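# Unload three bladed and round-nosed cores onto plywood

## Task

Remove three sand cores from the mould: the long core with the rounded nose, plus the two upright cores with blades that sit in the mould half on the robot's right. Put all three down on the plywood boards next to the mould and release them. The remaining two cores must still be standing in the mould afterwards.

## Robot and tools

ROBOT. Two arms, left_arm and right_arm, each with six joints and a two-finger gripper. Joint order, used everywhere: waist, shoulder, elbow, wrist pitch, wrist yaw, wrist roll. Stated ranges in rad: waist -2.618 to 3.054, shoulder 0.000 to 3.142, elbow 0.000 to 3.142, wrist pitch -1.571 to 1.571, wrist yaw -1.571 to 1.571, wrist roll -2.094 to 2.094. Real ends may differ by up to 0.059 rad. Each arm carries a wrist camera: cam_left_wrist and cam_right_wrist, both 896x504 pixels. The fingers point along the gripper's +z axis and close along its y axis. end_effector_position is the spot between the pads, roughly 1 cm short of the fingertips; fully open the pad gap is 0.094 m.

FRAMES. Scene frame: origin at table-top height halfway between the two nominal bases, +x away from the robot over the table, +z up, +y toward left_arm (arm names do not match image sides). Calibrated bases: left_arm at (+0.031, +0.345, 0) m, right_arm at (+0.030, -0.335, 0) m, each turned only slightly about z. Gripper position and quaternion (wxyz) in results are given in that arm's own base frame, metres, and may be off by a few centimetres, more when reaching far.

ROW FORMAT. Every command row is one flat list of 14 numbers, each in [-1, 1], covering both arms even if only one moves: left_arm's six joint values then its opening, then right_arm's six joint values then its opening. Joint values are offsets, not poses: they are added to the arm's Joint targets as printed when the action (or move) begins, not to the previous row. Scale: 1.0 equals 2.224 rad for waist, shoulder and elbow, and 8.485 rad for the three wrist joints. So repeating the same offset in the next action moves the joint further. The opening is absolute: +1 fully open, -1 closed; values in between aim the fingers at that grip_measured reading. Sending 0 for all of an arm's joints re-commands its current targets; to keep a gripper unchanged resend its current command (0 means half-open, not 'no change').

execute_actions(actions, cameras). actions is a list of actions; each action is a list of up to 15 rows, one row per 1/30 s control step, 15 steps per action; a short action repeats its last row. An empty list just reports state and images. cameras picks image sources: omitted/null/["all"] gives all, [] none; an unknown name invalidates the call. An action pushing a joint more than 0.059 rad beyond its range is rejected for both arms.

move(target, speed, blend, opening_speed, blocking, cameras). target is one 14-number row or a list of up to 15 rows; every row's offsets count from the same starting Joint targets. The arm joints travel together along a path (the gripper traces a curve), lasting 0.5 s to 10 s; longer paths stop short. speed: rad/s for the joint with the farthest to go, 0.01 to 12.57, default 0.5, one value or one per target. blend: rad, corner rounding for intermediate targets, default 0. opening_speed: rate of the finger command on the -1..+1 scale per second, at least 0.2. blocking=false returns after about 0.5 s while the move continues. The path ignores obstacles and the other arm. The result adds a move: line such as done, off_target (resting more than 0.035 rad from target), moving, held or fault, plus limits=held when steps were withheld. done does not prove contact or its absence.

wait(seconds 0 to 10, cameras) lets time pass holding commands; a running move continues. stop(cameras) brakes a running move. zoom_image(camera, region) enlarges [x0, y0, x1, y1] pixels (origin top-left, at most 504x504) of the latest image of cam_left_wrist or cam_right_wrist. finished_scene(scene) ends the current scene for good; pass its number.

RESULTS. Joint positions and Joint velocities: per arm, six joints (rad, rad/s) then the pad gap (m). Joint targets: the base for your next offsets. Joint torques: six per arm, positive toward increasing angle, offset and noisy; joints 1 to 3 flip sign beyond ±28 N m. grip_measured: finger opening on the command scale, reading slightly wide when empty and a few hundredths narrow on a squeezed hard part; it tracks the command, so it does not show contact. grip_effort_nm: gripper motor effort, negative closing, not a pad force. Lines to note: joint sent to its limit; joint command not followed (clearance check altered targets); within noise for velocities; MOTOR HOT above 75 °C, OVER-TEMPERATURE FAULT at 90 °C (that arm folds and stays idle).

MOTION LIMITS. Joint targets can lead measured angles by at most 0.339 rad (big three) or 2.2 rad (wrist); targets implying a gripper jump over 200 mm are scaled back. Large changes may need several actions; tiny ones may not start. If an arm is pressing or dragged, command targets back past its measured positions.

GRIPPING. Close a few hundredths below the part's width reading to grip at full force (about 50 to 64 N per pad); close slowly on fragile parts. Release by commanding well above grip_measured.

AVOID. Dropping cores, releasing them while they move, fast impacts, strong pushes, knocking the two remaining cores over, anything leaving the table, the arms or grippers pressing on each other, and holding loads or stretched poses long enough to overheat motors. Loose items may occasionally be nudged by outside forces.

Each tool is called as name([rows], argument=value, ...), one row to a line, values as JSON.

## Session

execute_actions(actions=[])

Scene clock: 0.00 s.
left_arm: end_effector_position=(+0.3493, -0.0518, +0.2095) grip_measured=+1.000 grip_effort_nm=n/a end_effector_quat_wxyz=(+0.534, -0.007, +0.815, -0.226) | right_arm: end_effector_position=(+0.3046, +0.0783, +0.1820) grip_measured=+1.000 grip_effort_nm=n/a end_effector_quat_wxyz=(+0.477, +0.034, +0.863, +0.162)
Joint positions: left_arm=[0.059 1.017 0.578 0.071 0.424 -0.25 0.094] | right_arm=[0.21 0.854 0.562 -0.224 -0.068 0.329 0.094]
Joint velocities: within noise
Joint torques (N m): no reading
Heat: left arm: 31 °C; right arm: 32 °C.
Joint targets: left_arm=[0.059 1.010 0.587 0.072 0.427 -0.248] | right_arm=[0.210 0.847 0.574 -0.220 -0.067 0.327]
Tool commands: left_gripper/opening=+1.0 right_gripper/opening=+1.0

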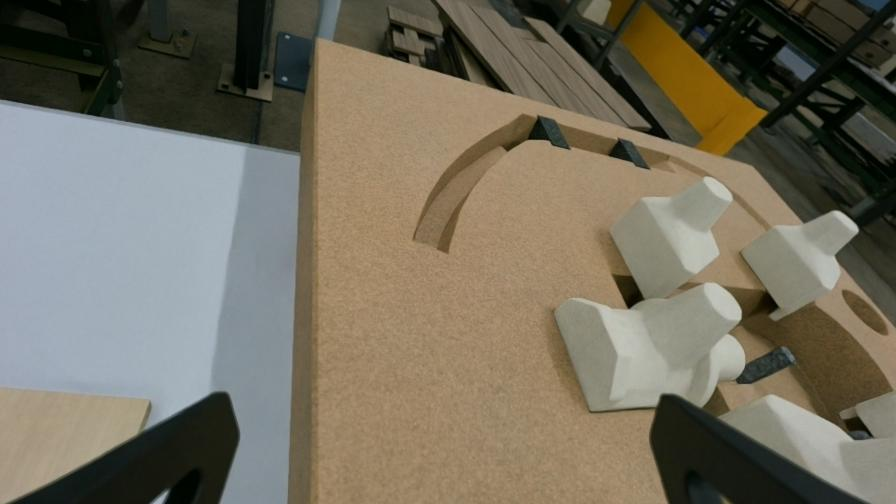

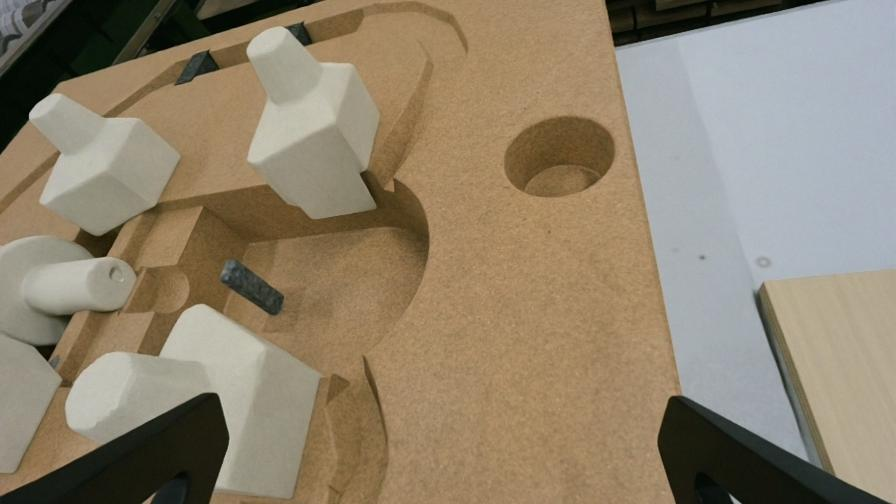

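move([
  [-0.0719,0.2203,0.3656,-0.0674,-0.0236,0.0141,1,0,0.2037,0.4164,-0.0801,0.0059,-0.0236,1],
  [-0.2635,0.442,0.7064,-0.134,-0.0503,0.0292,1,0.1533,0.4164,0.6412,-0.1365,0.0079,-0.0385,1],
], speed=0.9, blend=0.15)

Scene clock: 10.73 s.
left_arm: end_effector_position=(+0.4397, -0.2589, +0.2636) grip_measured=+1.000 grip_effort_nm=0.032 end_effector_quat_wxyz=(+0.315, +0.246, +0.912, -0.091) | right_arm: end_effector_position=(+0.3383, +0.2103, +0.2564) grip_measured=+1.000 grip_effort_nm=0.022 end_effector_quat_wxyz=(+0.193, -0.264, +0.943, +0.059)
Joint positions: left_arm=[-0.531 1.975 2.131 -1.06 0.009 -0.007 0.094] | right_arm=[0.55 1.77 1.97 -1.365 -0.008 0.007 0.094]
Joint velocities: within noise
Joint torques (N m): left_arm=[0.38 -8.05 7.43 1.58 -0.09 0.02] | right_arm=[-0.08 -6.82 7.61 0.62 0.06 -0.11]
Heat: left arm: 33 °C; right arm: 34 °C.
Joint targets: left_arm=[-0.527 1.993 2.159 -1.065 0.000 -0.001] | right_arm=[0.551 1.774 2.000 -1.378 0.000 0.000]
move: done

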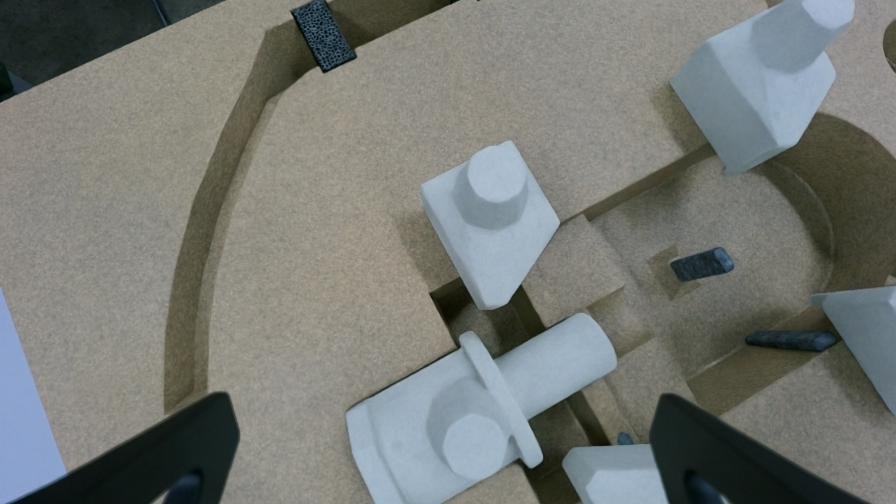

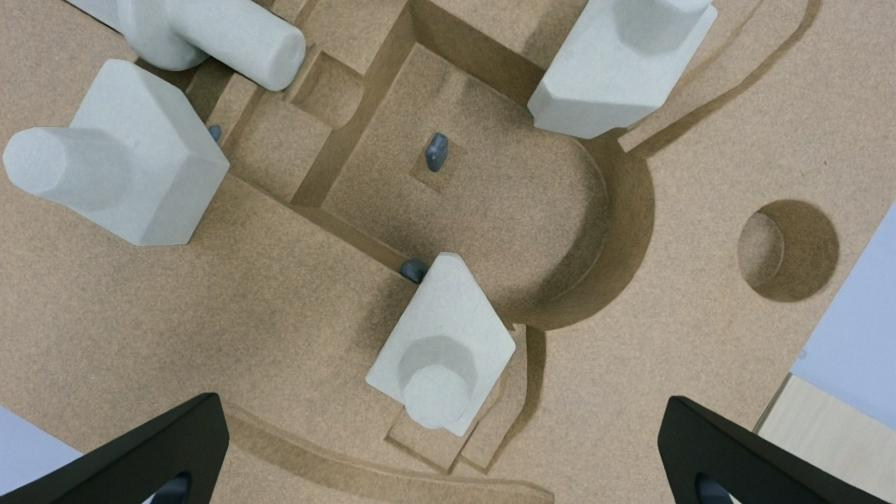

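move(target=[-0.0126,-0.0634,-0.1502,0.0242,0,0,1,0.004,-0.0692,-0.1529,0.0269,0,0,1], speed=0.6)

Scene clock: 21.37 s.
left_arm: end_effector_position=(+0.4260, -0.2607, +0.2157) grip_measured=+1.000 grip_effort_nm=0.032 end_effector_quat_wxyz=(+0.301, +0.255, +0.914, -0.090) | right_arm: end_effector_position=(+0.3281, +0.2039, +0.2199) grip_measured=+1.000 grip_effort_nm=0.022 end_effector_quat_wxyz=(+0.200, -0.263, +0.942, +0.061)
Joint positions: left_arm=[-0.548 1.892 1.835 -0.875 0.008 -0.007 0.094] | right_arm=[0.55 1.651 1.671 -1.169 -0.007 0.006 0.094]
Joint velocities: within noise
Joint torques (N m): left_arm=[-0.46 -11.92 4.51 1.74 -0.04 -0.01] | right_arm=[0.84 -8.99 4.74 0.93 0.06 -0.11]
Heat: left arm: 35 °C; right arm: 35 °C.
Joint targets: left_arm=[-0.555 1.852 1.824 -0.859 0.000 -0.001] | right_arm=[0.560 1.620 1.660 -1.150 0.000 0.000]
move: off_target (left_arm); left_arm: the shoulder is farthest, 0.040 rad from its target

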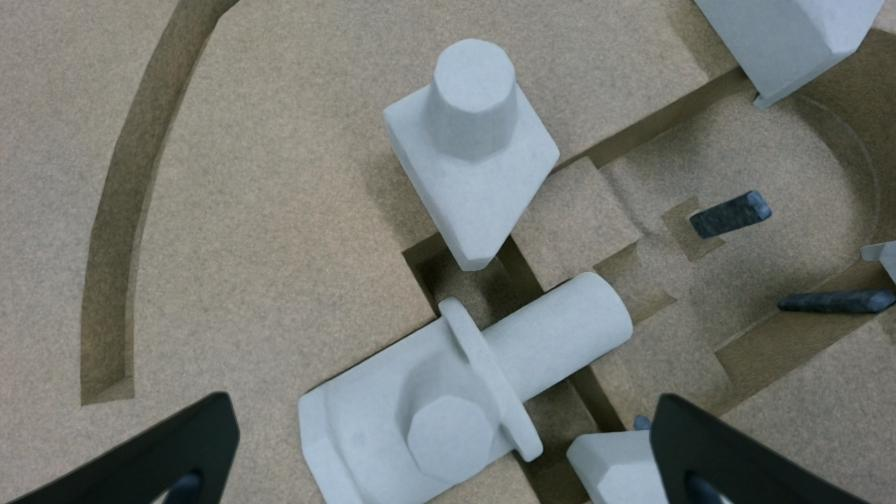

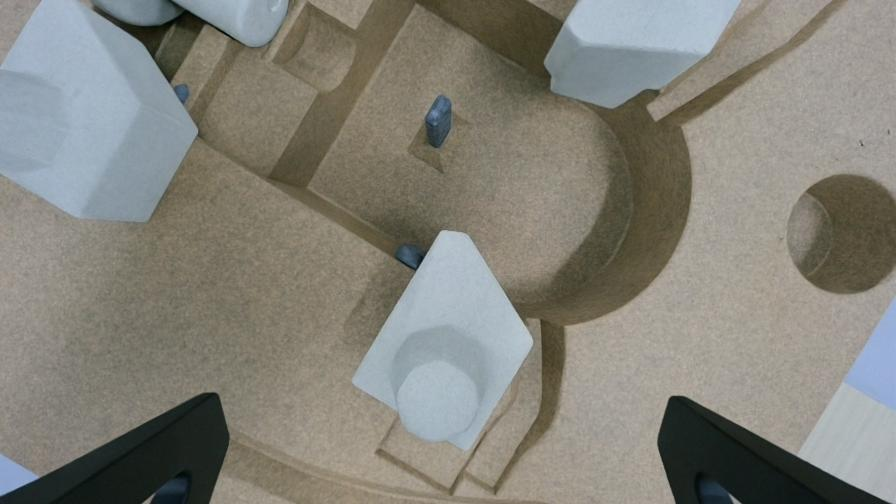

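move([
  [-0.0027,-0.0072,-0.0791,0.0185,0,0,1,0.0036,-0.0171,-0.1079,0.0249,0,0,1],
  [-0.0027,-0.0072,-0.0791,0.0185,0,0,-0.65,0.0036,-0.0171,-0.1079,0.0249,0,0,-0.65],
], speed=0.4, opening_speed=0.6)

Scene clock: 30.83 s.
left_arm: end_effector_position=(+0.4239, -0.2621, +0.1733) grip_measured=-0.454 grip_effort_nm=-0.999 end_effector_quat_wxyz=(+0.296, +0.259, +0.915, -0.088) | right_arm: end_effector_position=(+0.3259, +0.2068, +0.1704) grip_measured=-0.460 grip_effort_nm=-1.004 end_effector_quat_wxyz=(+0.203, -0.268, +0.940, +0.062)
Joint positions: left_arm=[-0.554 1.88 1.656 -0.719 0.006 -0.005 0.026] | right_arm=[0.56 1.613 1.428 -0.958 -0.006 0.006 0.025]
Joint velocities: within noise
Joint torques (N m): left_arm=[-0.47 -12.18 4.9 1.73 -0.04 -0.01] | right_arm=[0.68 -8.87 5.12 0.95 0.04 -0.11]
Heat: left arm: 41 °C; right arm: 38 °C.
Joint targets: left_arm=[-0.561 1.836 1.649 -0.703 0.000 0.000] | right_arm=[0.568 1.582 1.420 -0.939 0.000 0.000]
move: off_target (left_arm); target 2's new numbers were sent with left_arm's shoulder 0.044 rad from that target; left_arm: the shoulder is farthest, 0.044 rad from its target

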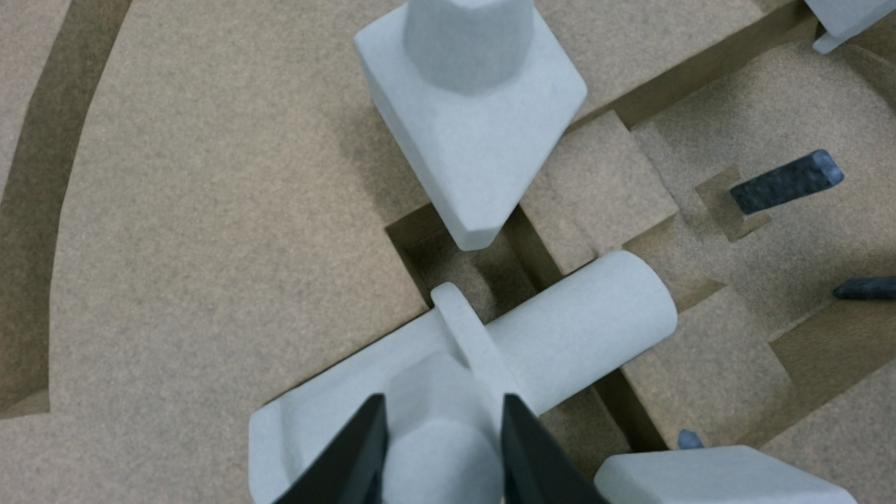

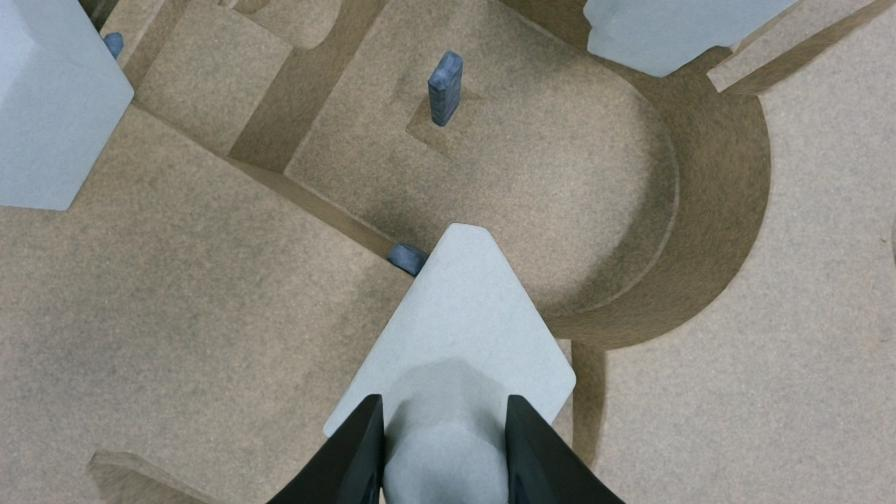

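move([
  [0,0.0049,0.0854,-0.0118,0,0,-0.65,0,0.0076,0.0854,-0.0153,0,0,-0.65],
  [0,0.0243,0.1888,-0.0289,0,0,-0.65,0,0.0277,0.1848,-0.0348,0,0,-0.65],
  [0,0.0535,0.2923,-0.0471,0,0,-0.65,0,0.0531,0.2752,-0.0513,0,0,-0.65],
], speed=0.35, blend=0.03)

Scene clock: 41.33 s.
left_arm: end_effector_position=(+0.4199, -0.2595, +0.2933) grip_measured=-0.457 grip_effort_nm=-1.004 end_effector_quat_wxyz=(+0.315, +0.257, +0.909, -0.093) | right_arm: end_effector_position=(+0.3223, +0.2045, +0.2818) grip_measured=-0.461 grip_effort_nm=-1.009 end_effector_quat_wxyz=(+0.213, -0.267, +0.938, +0.065)
Joint positions: left_arm=[-0.554 1.964 2.245 -1.184 0.006 -0.005 0.026] | right_arm=[0.56 1.705 1.985 -1.402 -0.006 0.006 0.025]
Joint velocities: within noise
Joint torques (N m): left_arm=[-0.51 -9.48 9.36 2.51 -0.04 -0.03] | right_arm=[0.68 -6.76 8.8 1.06 0.04 -0.11]
Heat: left arm: 43 °C; right arm: 39 °C.
Joint targets: left_arm=[-0.561 1.955 2.299 -1.102 0.000 -0.001] | right_arm=[0.568 1.700 2.032 -1.374 0.000 0.000]
move: off_target (left_arm, right_arm); left_arm: the wrist pitch is farthest, 0.081 rad from its target; right_arm: the elbow is farthest, 0.047 rad from its target

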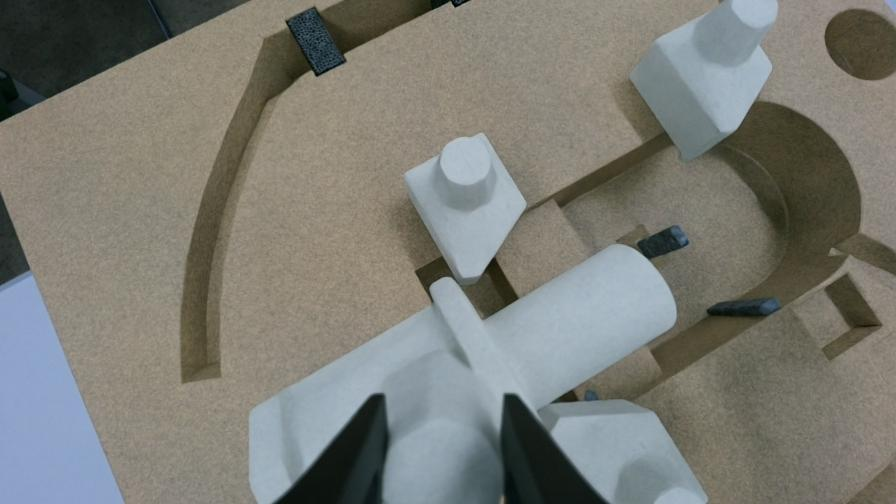

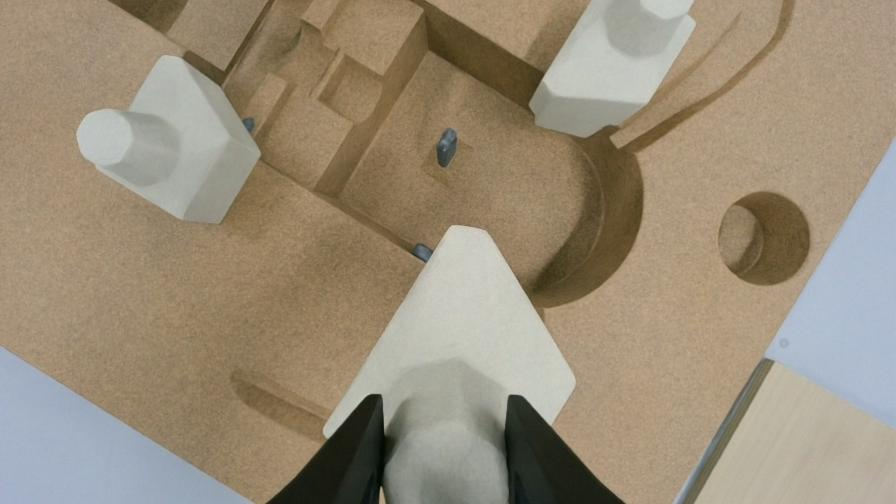

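move([
  [0.2334,0,0,0,0,0,-0.65,-0.26,0,0,0,0,0,-0.65],
  [0.4582,-0.2608,-0.3413,0.0144,0,0,-0.65,-0.406,-0.0315,-0.1897,0.037,0,0,-0.65],
], speed=0.7, blend=0.1)

Scene clock: 52.43 s.
left_arm: end_effector_position=(+0.3238, +0.1611, +0.2583) grip_measured=-0.457 grip_effort_nm=-0.994 end_effector_quat_wxyz=(+0.288, -0.219, +0.930, +0.069) | right_arm: end_effector_position=(+0.3691, -0.1274, +0.1913) grip_measured=-0.461 grip_effort_nm=-1.004 end_effector_quat_wxyz=(+0.187, +0.166, +0.968, -0.031)
Joint positions: left_arm=[0.456 1.431 1.527 -1.066 -0.006 -0.004 0.026] | right_arm=[-0.335 1.682 1.605 -1.113 0 0.006 0.025]
Joint velocities: within noise
Joint torques (N m): left_arm=[0.16 -9.05 6.26 2.45 0.08 -0.01] | right_arm=[-0.03 -11.06 6 1.21 -0.01 -0.1]
Heat: left arm: 42 °C; right arm: 37 °C.
Joint targets: left_arm=[0.458 1.375 1.540 -0.980 0.000 0.000] | right_arm=[-0.335 1.630 1.610 -1.060 0.000 0.000]
move: off_target (left_arm, right_arm); left_arm: the wrist pitch is farthest, 0.086 rad from its target; right_arm: the shoulder is farthest, 0.052 rad from its target

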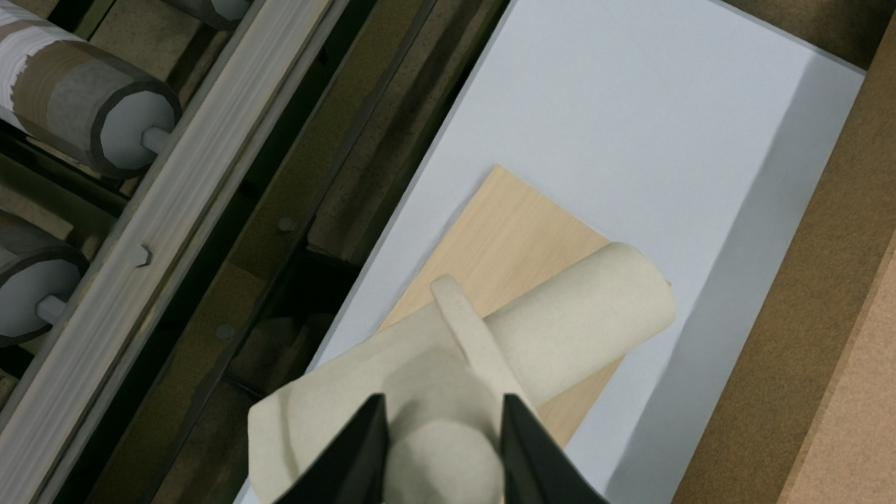

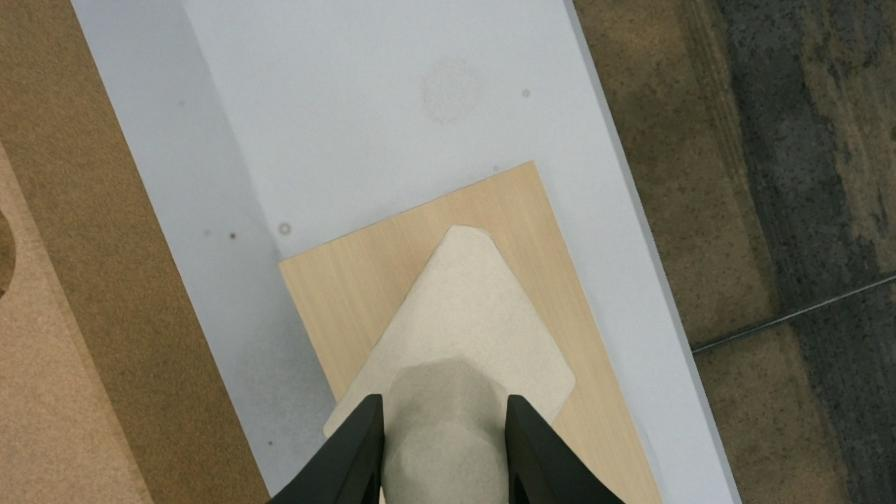

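move(target=[-0.027,-0.0647,-0.2518,0.0547,0,0,-0.65,-0.0171,0.0499,-0.0495,0.0299,0,0,-0.65], speed=0.4)

Scene clock: 67.73 s.
left_arm: end_effector_position=(+0.3162, +0.1379, +0.1501) grip_measured=-0.457 grip_effort_nm=-0.999 end_effector_quat_wxyz=(+0.304, -0.194, +0.930, +0.064) | right_arm: end_effector_position=(+0.3986, -0.1518, +0.1507) grip_measured=-0.461 grip_effort_nm=-1.009 end_effector_quat_wxyz=(+0.218, +0.180, +0.958, -0.040)
Joint positions: left_arm=[0.406 1.29 0.964 -0.612 -0.005 -0.004 0.026] | right_arm=[-0.366 1.749 1.494 -0.868 0 0.006 0.025]
Joint velocities: within noise
Joint torques (N m): left_arm=[-0.57 -8.43 6.78 2.62 0.09 -0.02] | right_arm=[-0.66 -8.1 6.19 1.39 -0.01 -0.1]
Heat: left arm: 40 °C; right arm: 38 °C.
Joint targets: left_arm=[0.398 1.231 0.980 -0.516 0.000 0.000] | right_arm=[-0.373 1.741 1.500 -0.806 0.000 0.000]
move: off_target (left_arm, right_arm); left_arm: the wrist pitch is farthest, 0.096 rad from its target; right_arm: the wrist pitch is farthest, 0.062 rad from its target

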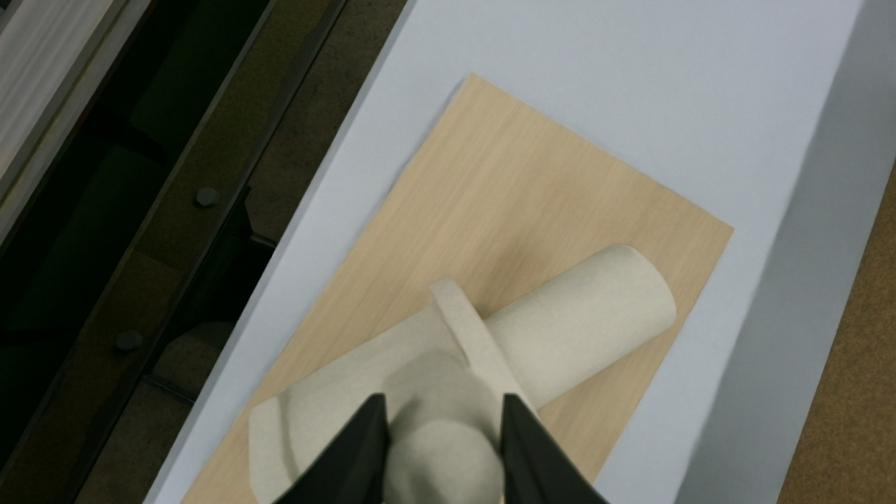

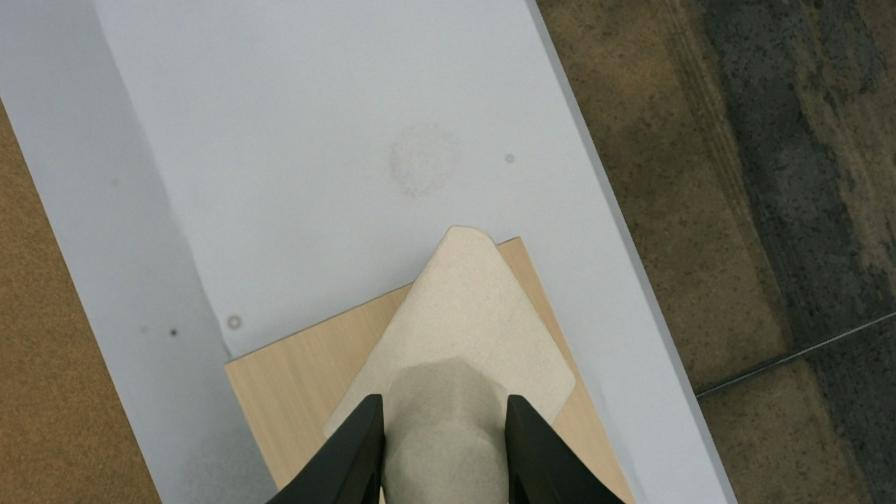

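move(target=[0,0.0008,-0.0105,0.0031,0,0,-0.65,0,-0.0184,-0.0369,0.004,0,0,-0.65], speed=0.15, cameras=["cam_right_wrist"])

Scene clock: 75.13 s.
left_arm: end_effector_position=(+0.3162, +0.1379, +0.1461) grip_measured=-0.457 grip_effort_nm=-0.989 end_effector_quat_wxyz=(+0.307, -0.194, +0.930, +0.065) | right_arm: end_effector_position=(+0.3915, -0.1488, +0.1322) grip_measured=-0.461 grip_effort_nm=-1.004 end_effector_quat_wxyz=(+0.207, +0.180, +0.961, -0.037)
Joint positions: left_arm=[0.406 1.288 0.944 -0.589 -0.005 -0.004 0.026] | right_arm=[-0.366 1.742 1.422 -0.826 -0.001 0.006 0.025]
Joint velocities: within noise
Joint torques (N m): left_arm=[-0.57 -8.12 6.46 2.65 0.08 -0.02] | right_arm=[-0.69 -10.89 5.41 1.26 0.01 -0.1]
Heat: left arm: 39 °C; right arm: 38 °C.
Joint targets: left_arm=[0.398 1.233 0.956 -0.490 0.000 0.000] | right_arm=[-0.373 1.700 1.418 -0.772 0.000 0.000]
move: off_target (left_arm, right_arm); left_arm: the wrist pitch is farthest, 0.099 rad from its target; right_arm: the wrist pitch is farthest, 0.054 rad from its target
Images, in order (width x height): cam_right_wrist 896x504.

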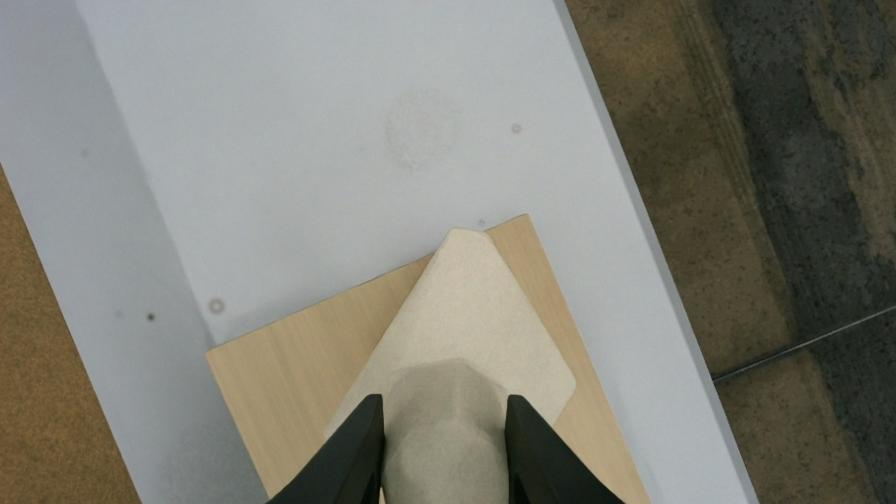

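move(target=[0,0.001,-0.014,0.0042,0,0,-0.65,0,0.0007,-0.0064,0.0019,0,0,-0.65], speed=0.1, cameras=[])

move(target=[0,0.0005,-0.007,0.0021,0,0,-0.65,0,0.0007,-0.0064,0.0019,0,0,-0.65], speed=0.1)

Scene clock: 84.23 s.
left_arm: end_effector_position=(+0.3163, +0.1379, +0.1394) grip_measured=-0.457 grip_effort_nm=-0.999 end_effector_quat_wxyz=(+0.309, -0.194, +0.929, +0.065) | right_arm: end_effector_position=(+0.3923, -0.1491, +0.1320) grip_measured=-0.462 grip_effort_nm=-1.009 end_effector_quat_wxyz=(+0.212, +0.180, +0.960, -0.038)
Joint positions: left_arm=[0.406 1.288 0.914 -0.555 -0.005 -0.004 0.026] | right_arm=[-0.366 1.737 1.411 -0.81 -0.001 0.006 0.025]
Joint velocities: within noise
Joint torques (N m): left_arm=[-0.47 -8.01 6.38 2.66 0.07 -0.01] | right_arm=[-0.66 -10.28 5.2 1.26 0.01 -0.1]
Heat: left arm: 40 °C; right arm: 41 °C.
Joint targets: left_arm=[0.398 1.235 0.925 -0.454 0.000 0.000] | right_arm=[-0.373 1.701 1.404 -0.756 0.000 0.000]
move: off_target (left_arm, right_arm); left_arm: the wrist pitch is farthest, 0.100 rad from its target; right_arm: the wrist pitch is farthest, 0.054 rad from its target
No camera images: "cameras" was empty.

Scene clock: 85.00 s.
left_arm: end_effector_position=(+0.3184, +0.1388, +0.1385) grip_measured=-0.457 grip_effort_nm=-1.004 end_effector_quat_wxyz=(+0.315, -0.194, +0.927, +0.066) | right_arm: end_effector_position=(+0.3934, -0.1495, +0.1320) grip_measured=-0.462 grip_effort_nm=-1.004 end_effector_quat_wxyz=(+0.218, +0.180, +0.958, -0.039)
Joint positions: left_arm=[0.406 1.288 0.902 -0.529 -0.005 -0.004 0.026] | right_arm=[-0.366 1.732 1.401 -0.792 -0.001 0.006 0.025]
Joint velocities: within noise
Joint torques (N m): left_arm=[-0.53 -7.88 6.08 2.63 0.1 0] | right_arm=[-0.66 -9.7 5 1.33 0 -0.11]
Heat: left arm: 40 °C; right arm: 41 °C.
Joint targets: left_arm=[0.398 1.236 0.909 -0.436 0.000 0.000] | right_arm=[-0.373 1.703 1.390 -0.740 0.000 0.000]
move: off_target (left_arm, right_arm); left_arm: the wrist pitch is farthest, 0.093 rad from its target; right_arm: the wrist pitch is farthest, 0.053 rad from its target

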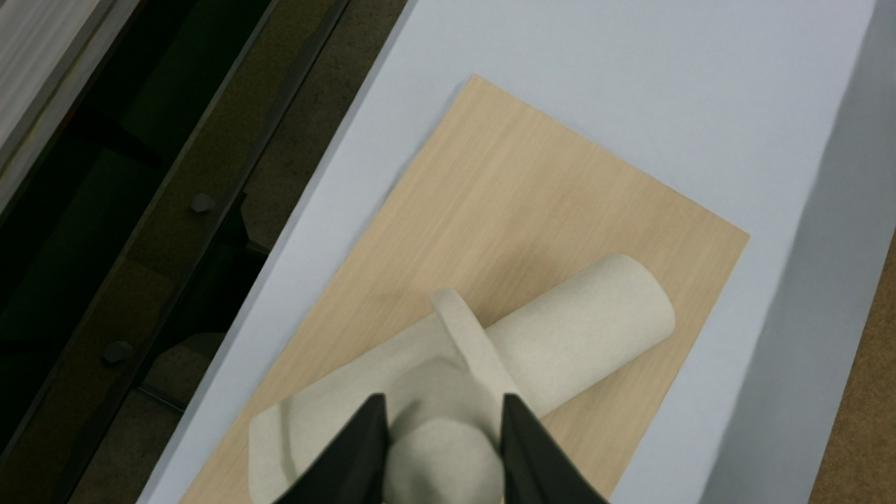

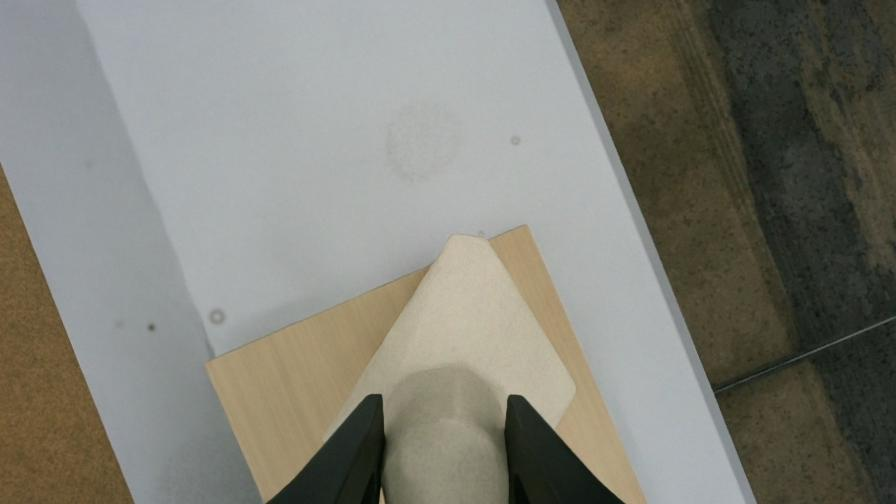

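move([
  [0,0.006,0,-0.007,0,0,-0.65,0,0.006,0,-0.0035,0,0,-0.65],
  [0,0.006,0,-0.007,0,0,-0.1,0,0.006,0,-0.0035,0,0,0.3],
], speed=0.1, opening_speed=0.2)

Scene clock: 93.47 s.
left_arm: end_effector_position=(+0.3207, +0.1399, +0.1453) grip_measured=-0.102 grip_effort_nm=0.120 end_effector_quat_wxyz=(+0.328, -0.193, +0.922, +0.069) | right_arm: end_effector_position=(+0.3939, -0.1490, +0.1320) grip_measured=+0.297 grip_effort_nm=0.178 end_effector_quat_wxyz=(+0.219, +0.179, +0.958, -0.038)
Joint positions: left_arm=[0.406 1.274 0.902 -0.514 -0.005 -0.004 0.042] | right_arm=[-0.366 1.732 1.4 -0.791 -0.005 0.005 0.061]
Joint velocities: within noise
Joint torques (N m): left_arm=[-0.54 -5.7 6.13 1.86 0.09 -0.04] | right_arm=[-0.64 -8.58 4.98 0.99 0.04 -0.1]
Heat: left arm: 40 °C; right arm: 40 °C.
Joint targets: left_arm=[0.398 1.249 0.910 -0.495 0.000 0.000] | right_arm=[-0.373 1.716 1.390 -0.770 0.000 0.000]
move: done; target 2's new numbers were sent with left_arm's shoulder 0.039 rad from that target

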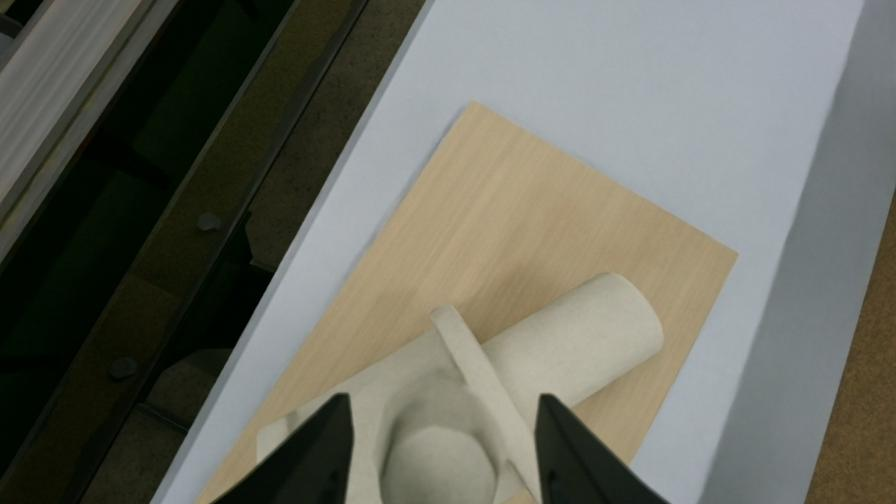

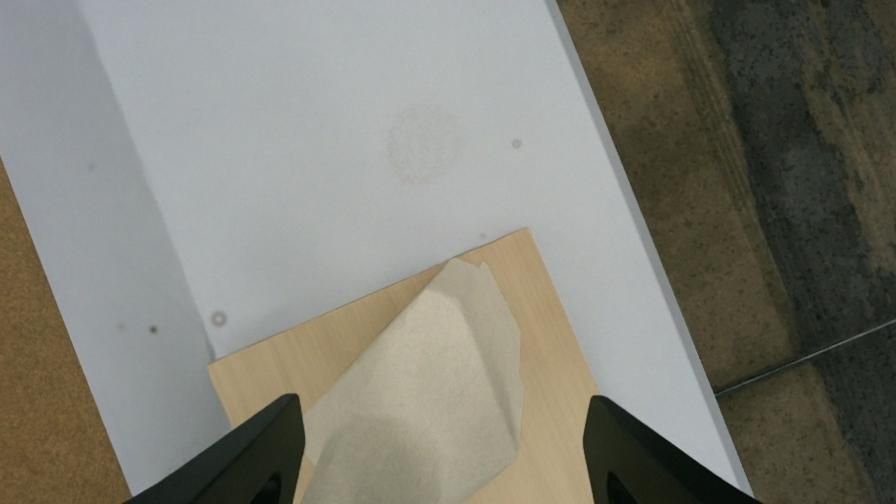

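move([
  [0,0.0495,0.279,-0.0354,0,0,0.4,0,0.0378,0.2743,-0.0589,0,0,0.4],
  [0,0.0495,0.279,-0.0354,0,0,0.4,0.3377,0.1232,0.2248,0.0083,0,0,0.4],
], speed=0.8, blend=0.1)

Scene clock: 102.20 s.
left_arm: end_effector_position=(+0.3619, +0.1576, +0.3267) grip_measured=+0.398 grip_effort_nm=0.125 end_effector_quat_wxyz=(+0.441, -0.183, +0.874, +0.092) | right_arm: end_effector_position=(+0.5066, +0.2054, +0.2180) grip_measured=+0.397 grip_effort_nm=0.183 end_effector_quat_wxyz=(+0.363, -0.175, +0.912, +0.073)
Joint positions: left_arm=[0.406 1.35 1.509 -0.794 -0.005 -0.004 0.066] | right_arm=[0.382 1.985 1.896 -0.723 -0.004 0.004 0.066]
Joint velocities: within noise
Joint torques (N m): left_arm=[-0.51 -3.64 7.16 1.95 0.08 -0.02] | right_arm=[-0.25 -9.24 5.53 1.39 0.03 -0.09]
Heat: left arm: 39 °C; right arm: 39 °C.
Joint targets: left_arm=[0.398 1.360 1.530 -0.796 0.000 -0.001] | right_arm=[0.378 1.990 1.890 -0.700 0.000 0.000]
move: done

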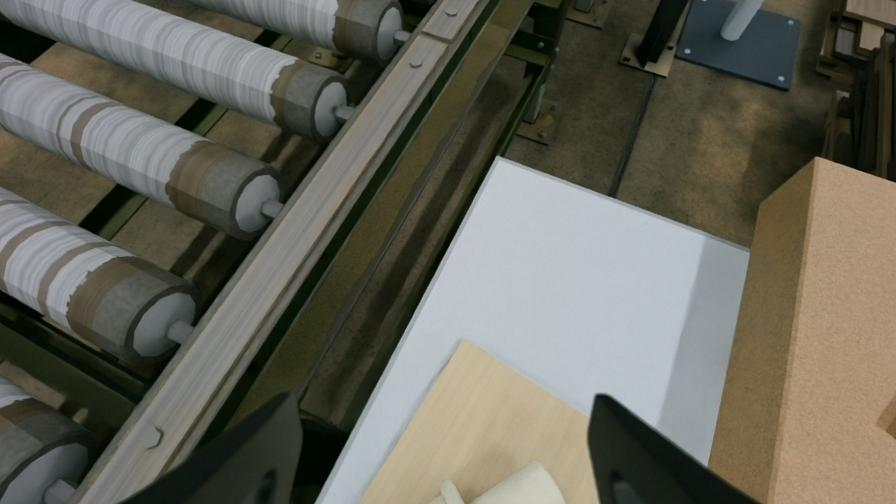

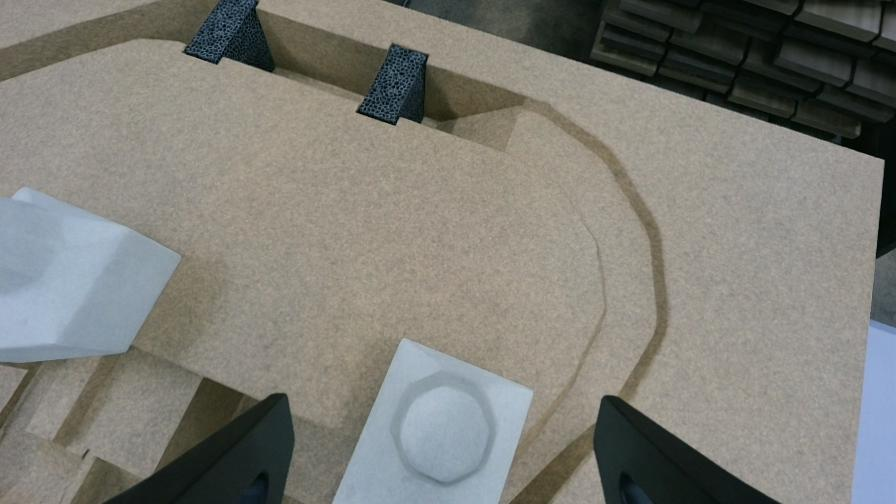

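move(target=[0,0,0,0,0,0,0.4,0,0,-0.098,0.0271,0,0,0.4], speed=0.35, cameras=["cam_right_wrist"])

Scene clock: 109.23 s.
left_arm: end_effector_position=(+0.3618, +0.1576, +0.3266) grip_measured=+0.398 grip_effort_nm=0.125 end_effector_quat_wxyz=(+0.441, -0.183, +0.874, +0.092) | right_arm: end_effector_position=(+0.5105, +0.2070, +0.1652) grip_measured=+0.397 grip_effort_nm=0.178 end_effector_quat_wxyz=(+0.368, -0.175, +0.910, +0.074)
Joint positions: left_arm=[0.406 1.35 1.509 -0.794 -0.005 -0.004 0.066] | right_arm=[0.382 1.985 1.679 -0.495 -0.004 0.004 0.066]
Joint velocities: within noise
Joint torques (N m): left_arm=[-0.59 -3.71 7.09 1.92 0.09 -0.02] | right_arm=[-0.35 -9.32 5.56 1.39 0.03 -0.09]
Heat: left arm: 39 °C; right arm: 38 °C.
Joint targets: left_arm=[0.398 1.360 1.530 -0.796 0.000 -0.001] | right_arm=[0.378 1.990 1.672 -0.469 0.000 0.000]
move: done
Images, in order (width x height): cam_right_wrist 896x504.

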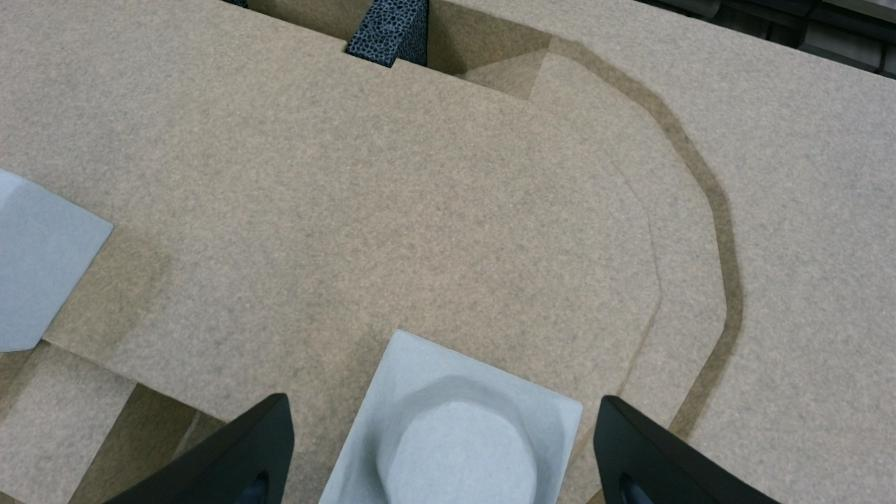

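move([
  [0,0,0,0,0,0,0.4,-0.0036,0,0,0,0,0,-0.65],
  [0,0,0,0,0,0,0.4,-0.0036,0.001,0.0854,-0.0171,0,0,-0.65],
  [0,0,0,0,0,0,0.4,-0.0036,0.0202,0.2154,-0.0411,0,0,-0.65],
], speed=0.35, opening_speed=0.6, blend=0.03, cameras=["cam_right_wrist"])

move([
  [0,0,0,0,0,0,0.4,-0.125,-0.3394,-0.3332,-0.0026,0,0,-0.65],
  [0,0,0,0,0,0,0.4,-0.3552,-0.4721,-0.5625,0.0245,0,0,-0.65],
], speed=0.6, blend=0.1)

Scene clock: 128.37 s.
left_arm: end_effector_position=(+0.3618, +0.1576, +0.3266) grip_measured=+0.398 grip_effort_nm=0.129 end_effector_quat_wxyz=(+0.441, -0.183, +0.874, +0.092) | right_arm: end_effector_position=(+0.5140, +0.2055, +0.2527) grip_measured=-0.341 grip_effort_nm=-1.009 end_effector_quat_wxyz=(+0.371, -0.172, +0.909, +0.073)
Joint positions: left_arm=[0.406 1.35 1.509 -0.794 -0.005 -0.004 0.066] | right_arm=[0.378 2.038 2.103 -0.86 -0.003 0.004 0.031]
Joint velocities: within noise
Joint torques (N m): left_arm=[-0.49 -3.74 7.12 1.92 0.08 -0.02] | right_arm=[-0.65 -10.07 9.7 1.59 0.02 -0.09]
Heat: left arm: 38 °C; right arm: 39 °C.
Joint targets: left_arm=[0.398 1.360 1.530 -0.796 0.000 -0.001] | right_arm=[0.370 2.035 2.151 -0.818 0.000 0.000]
move: off_target (right_arm); blend cut to 0 rad at target 1; right_arm: the elbow is farthest, 0.048 rad from its target
Images, in order (width x height): cam_right_wrist 896x504.

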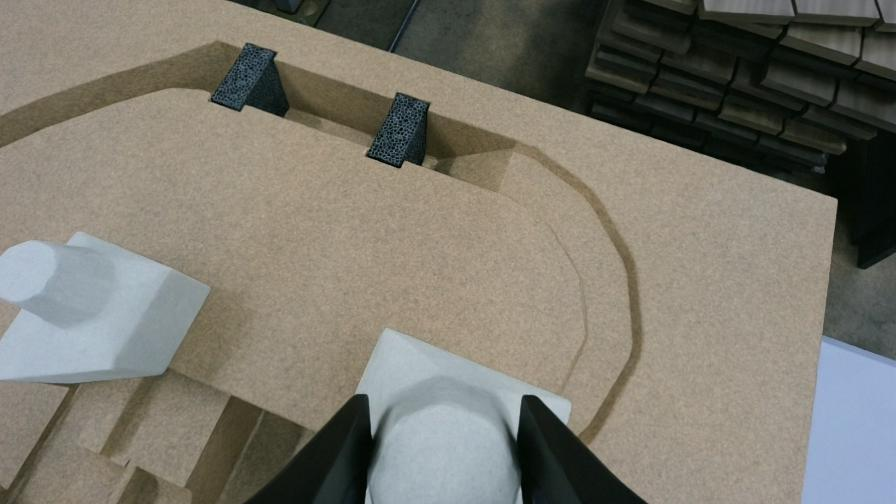

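Scene clock: 131.20 s.
left_arm: end_effector_position=(+0.3618, +0.1576, +0.3266) grip_measured=+0.398 grip_effort_nm=0.125 end_effector_quat_wxyz=(+0.441, -0.183, +0.874, +0.092) | right_arm: end_effector_position=(+0.2775, -0.1221, +0.1933) grip_measured=-0.341 grip_effort_nm=-1.004 end_effector_quat_wxyz=(+0.365, +0.194, +0.907, -0.078)
Joint positions: left_arm=[0.406 1.35 1.509 -0.794 -0.005 -0.004 0.066] | right_arm=[-0.415 1.015 0.893 -0.684 0.005 0.004 0.031]
Joint velocities: within noise
Joint torques (N m): left_arm=[-0.44 -3.71 7.12 1.94 0.1 -0.01] | right_arm=[-0.42 -4.45 6.57 1.92 -0.09 -0.08]
Heat: left arm: 38 °C; right arm: 39 °C.
Joint targets: left_arm=[0.398 1.360 1.530 -0.796 0.000 -0.001] | right_arm=[-0.420 0.985 0.900 -0.610 0.000 0.000]
move: off_target (right_arm); right_arm: the wrist pitch is farthest, 0.074 rad from its target

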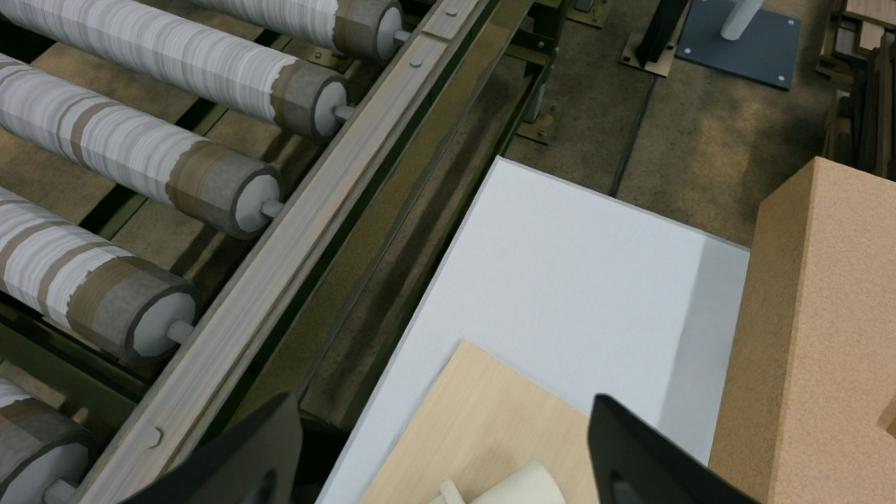

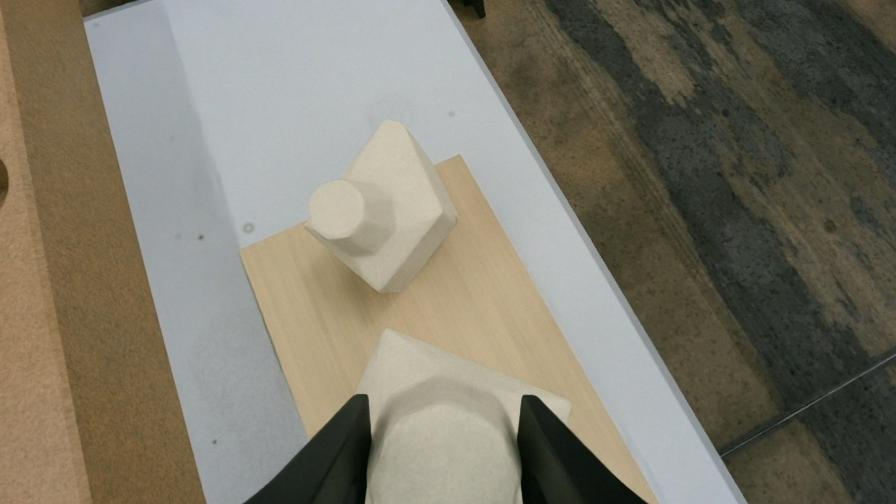

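move(target=[0,0,0,0,0,0,0.4,0,0,-0.1147,0.0312,0,0,-0.65], speed=0.35, cameras=[])

move(target=[0,0,0,0,0,0,0.4,0,0.0005,-0.007,0.002,0,0,-0.65], speed=0.1, cameras=["cam_right_wrist"])

Scene clock: 137.40 s.
left_arm: end_effector_position=(+0.3618, +0.1576, +0.3266) grip_measured=+0.398 grip_effort_nm=0.125 end_effector_quat_wxyz=(+0.441, -0.183, +0.874, +0.092) | right_arm: end_effector_position=(+0.2779, -0.1223, +0.1316) grip_measured=-0.341 grip_effort_nm=-1.004 end_effector_quat_wxyz=(+0.370, +0.193, +0.905, -0.079)
Joint positions: left_arm=[0.406 1.35 1.509 -0.794 -0.005 -0.004 0.066] | right_arm=[-0.415 1.01 0.638 -0.423 0.005 0.004 0.031]
Joint velocities: within noise
Joint torques (N m): left_arm=[-0.57 -3.77 7.13 1.92 0.1 -0.01] | right_arm=[-0.46 -4.01 6.58 1.93 -0.06 -0.08]
Heat: left arm: 38 °C; right arm: 39 °C.
Joint targets: left_arm=[0.398 1.360 1.530 -0.796 0.000 -0.001] | right_arm=[-0.420 0.985 0.645 -0.345 0.000 0.000]
move: off_target (right_arm); right_arm: the wrist pitch is farthest, 0.078 rad from its target
No camera images: "cameras" was empty.

Scene clock: 138.33 s.
left_arm: end_effector_position=(+0.3618, +0.1576, +0.3266) grip_measured=+0.398 grip_effort_nm=0.125 end_effector_quat_wxyz=(+0.441, -0.183, +0.874, +0.092) | right_arm: end_effector_position=(+0.2783, -0.1224, +0.1294) grip_measured=-0.341 grip_effort_nm=-1.004 end_effector_quat_wxyz=(+0.372, +0.193, +0.904, -0.080)
Joint positions: left_arm=[0.406 1.35 1.509 -0.794 -0.005 -0.004 0.066] | right_arm=[-0.415 1.01 0.626 -0.406 0.005 0.004 0.031]
Joint velocities: within noise
Joint torques (N m): left_arm=[-0.5 -3.78 7.16 1.94 0.11 0] | right_arm=[-0.46 -3.92 6.32 1.94 -0.05 -0.08]
Heat: left arm: 38 °C; right arm: 39 °C.
Joint targets: left_arm=[0.398 1.360 1.530 -0.796 0.000 -0.001] | right_arm=[-0.420 0.986 0.629 -0.329 0.000 0.000]
move: off_target (right_arm); right_arm: the wrist pitch is farthest, 0.078 rad from its target
Images, in order (width x height): cam_right_wrist 896x504.

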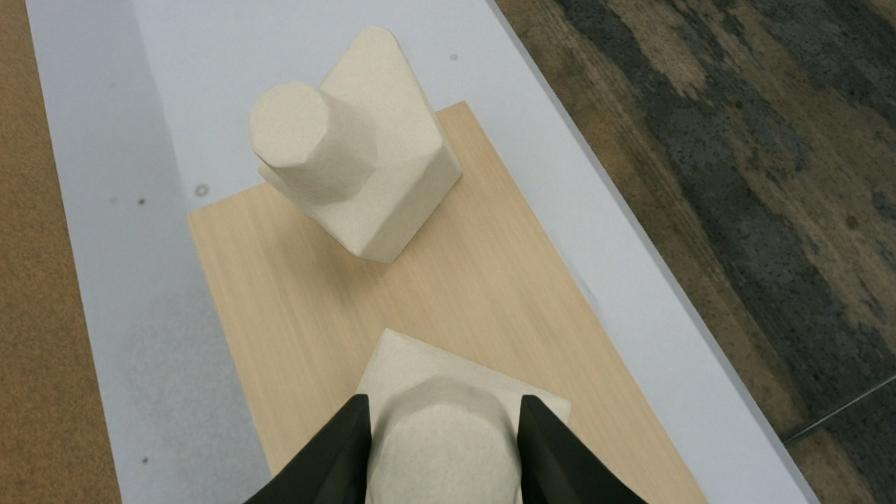

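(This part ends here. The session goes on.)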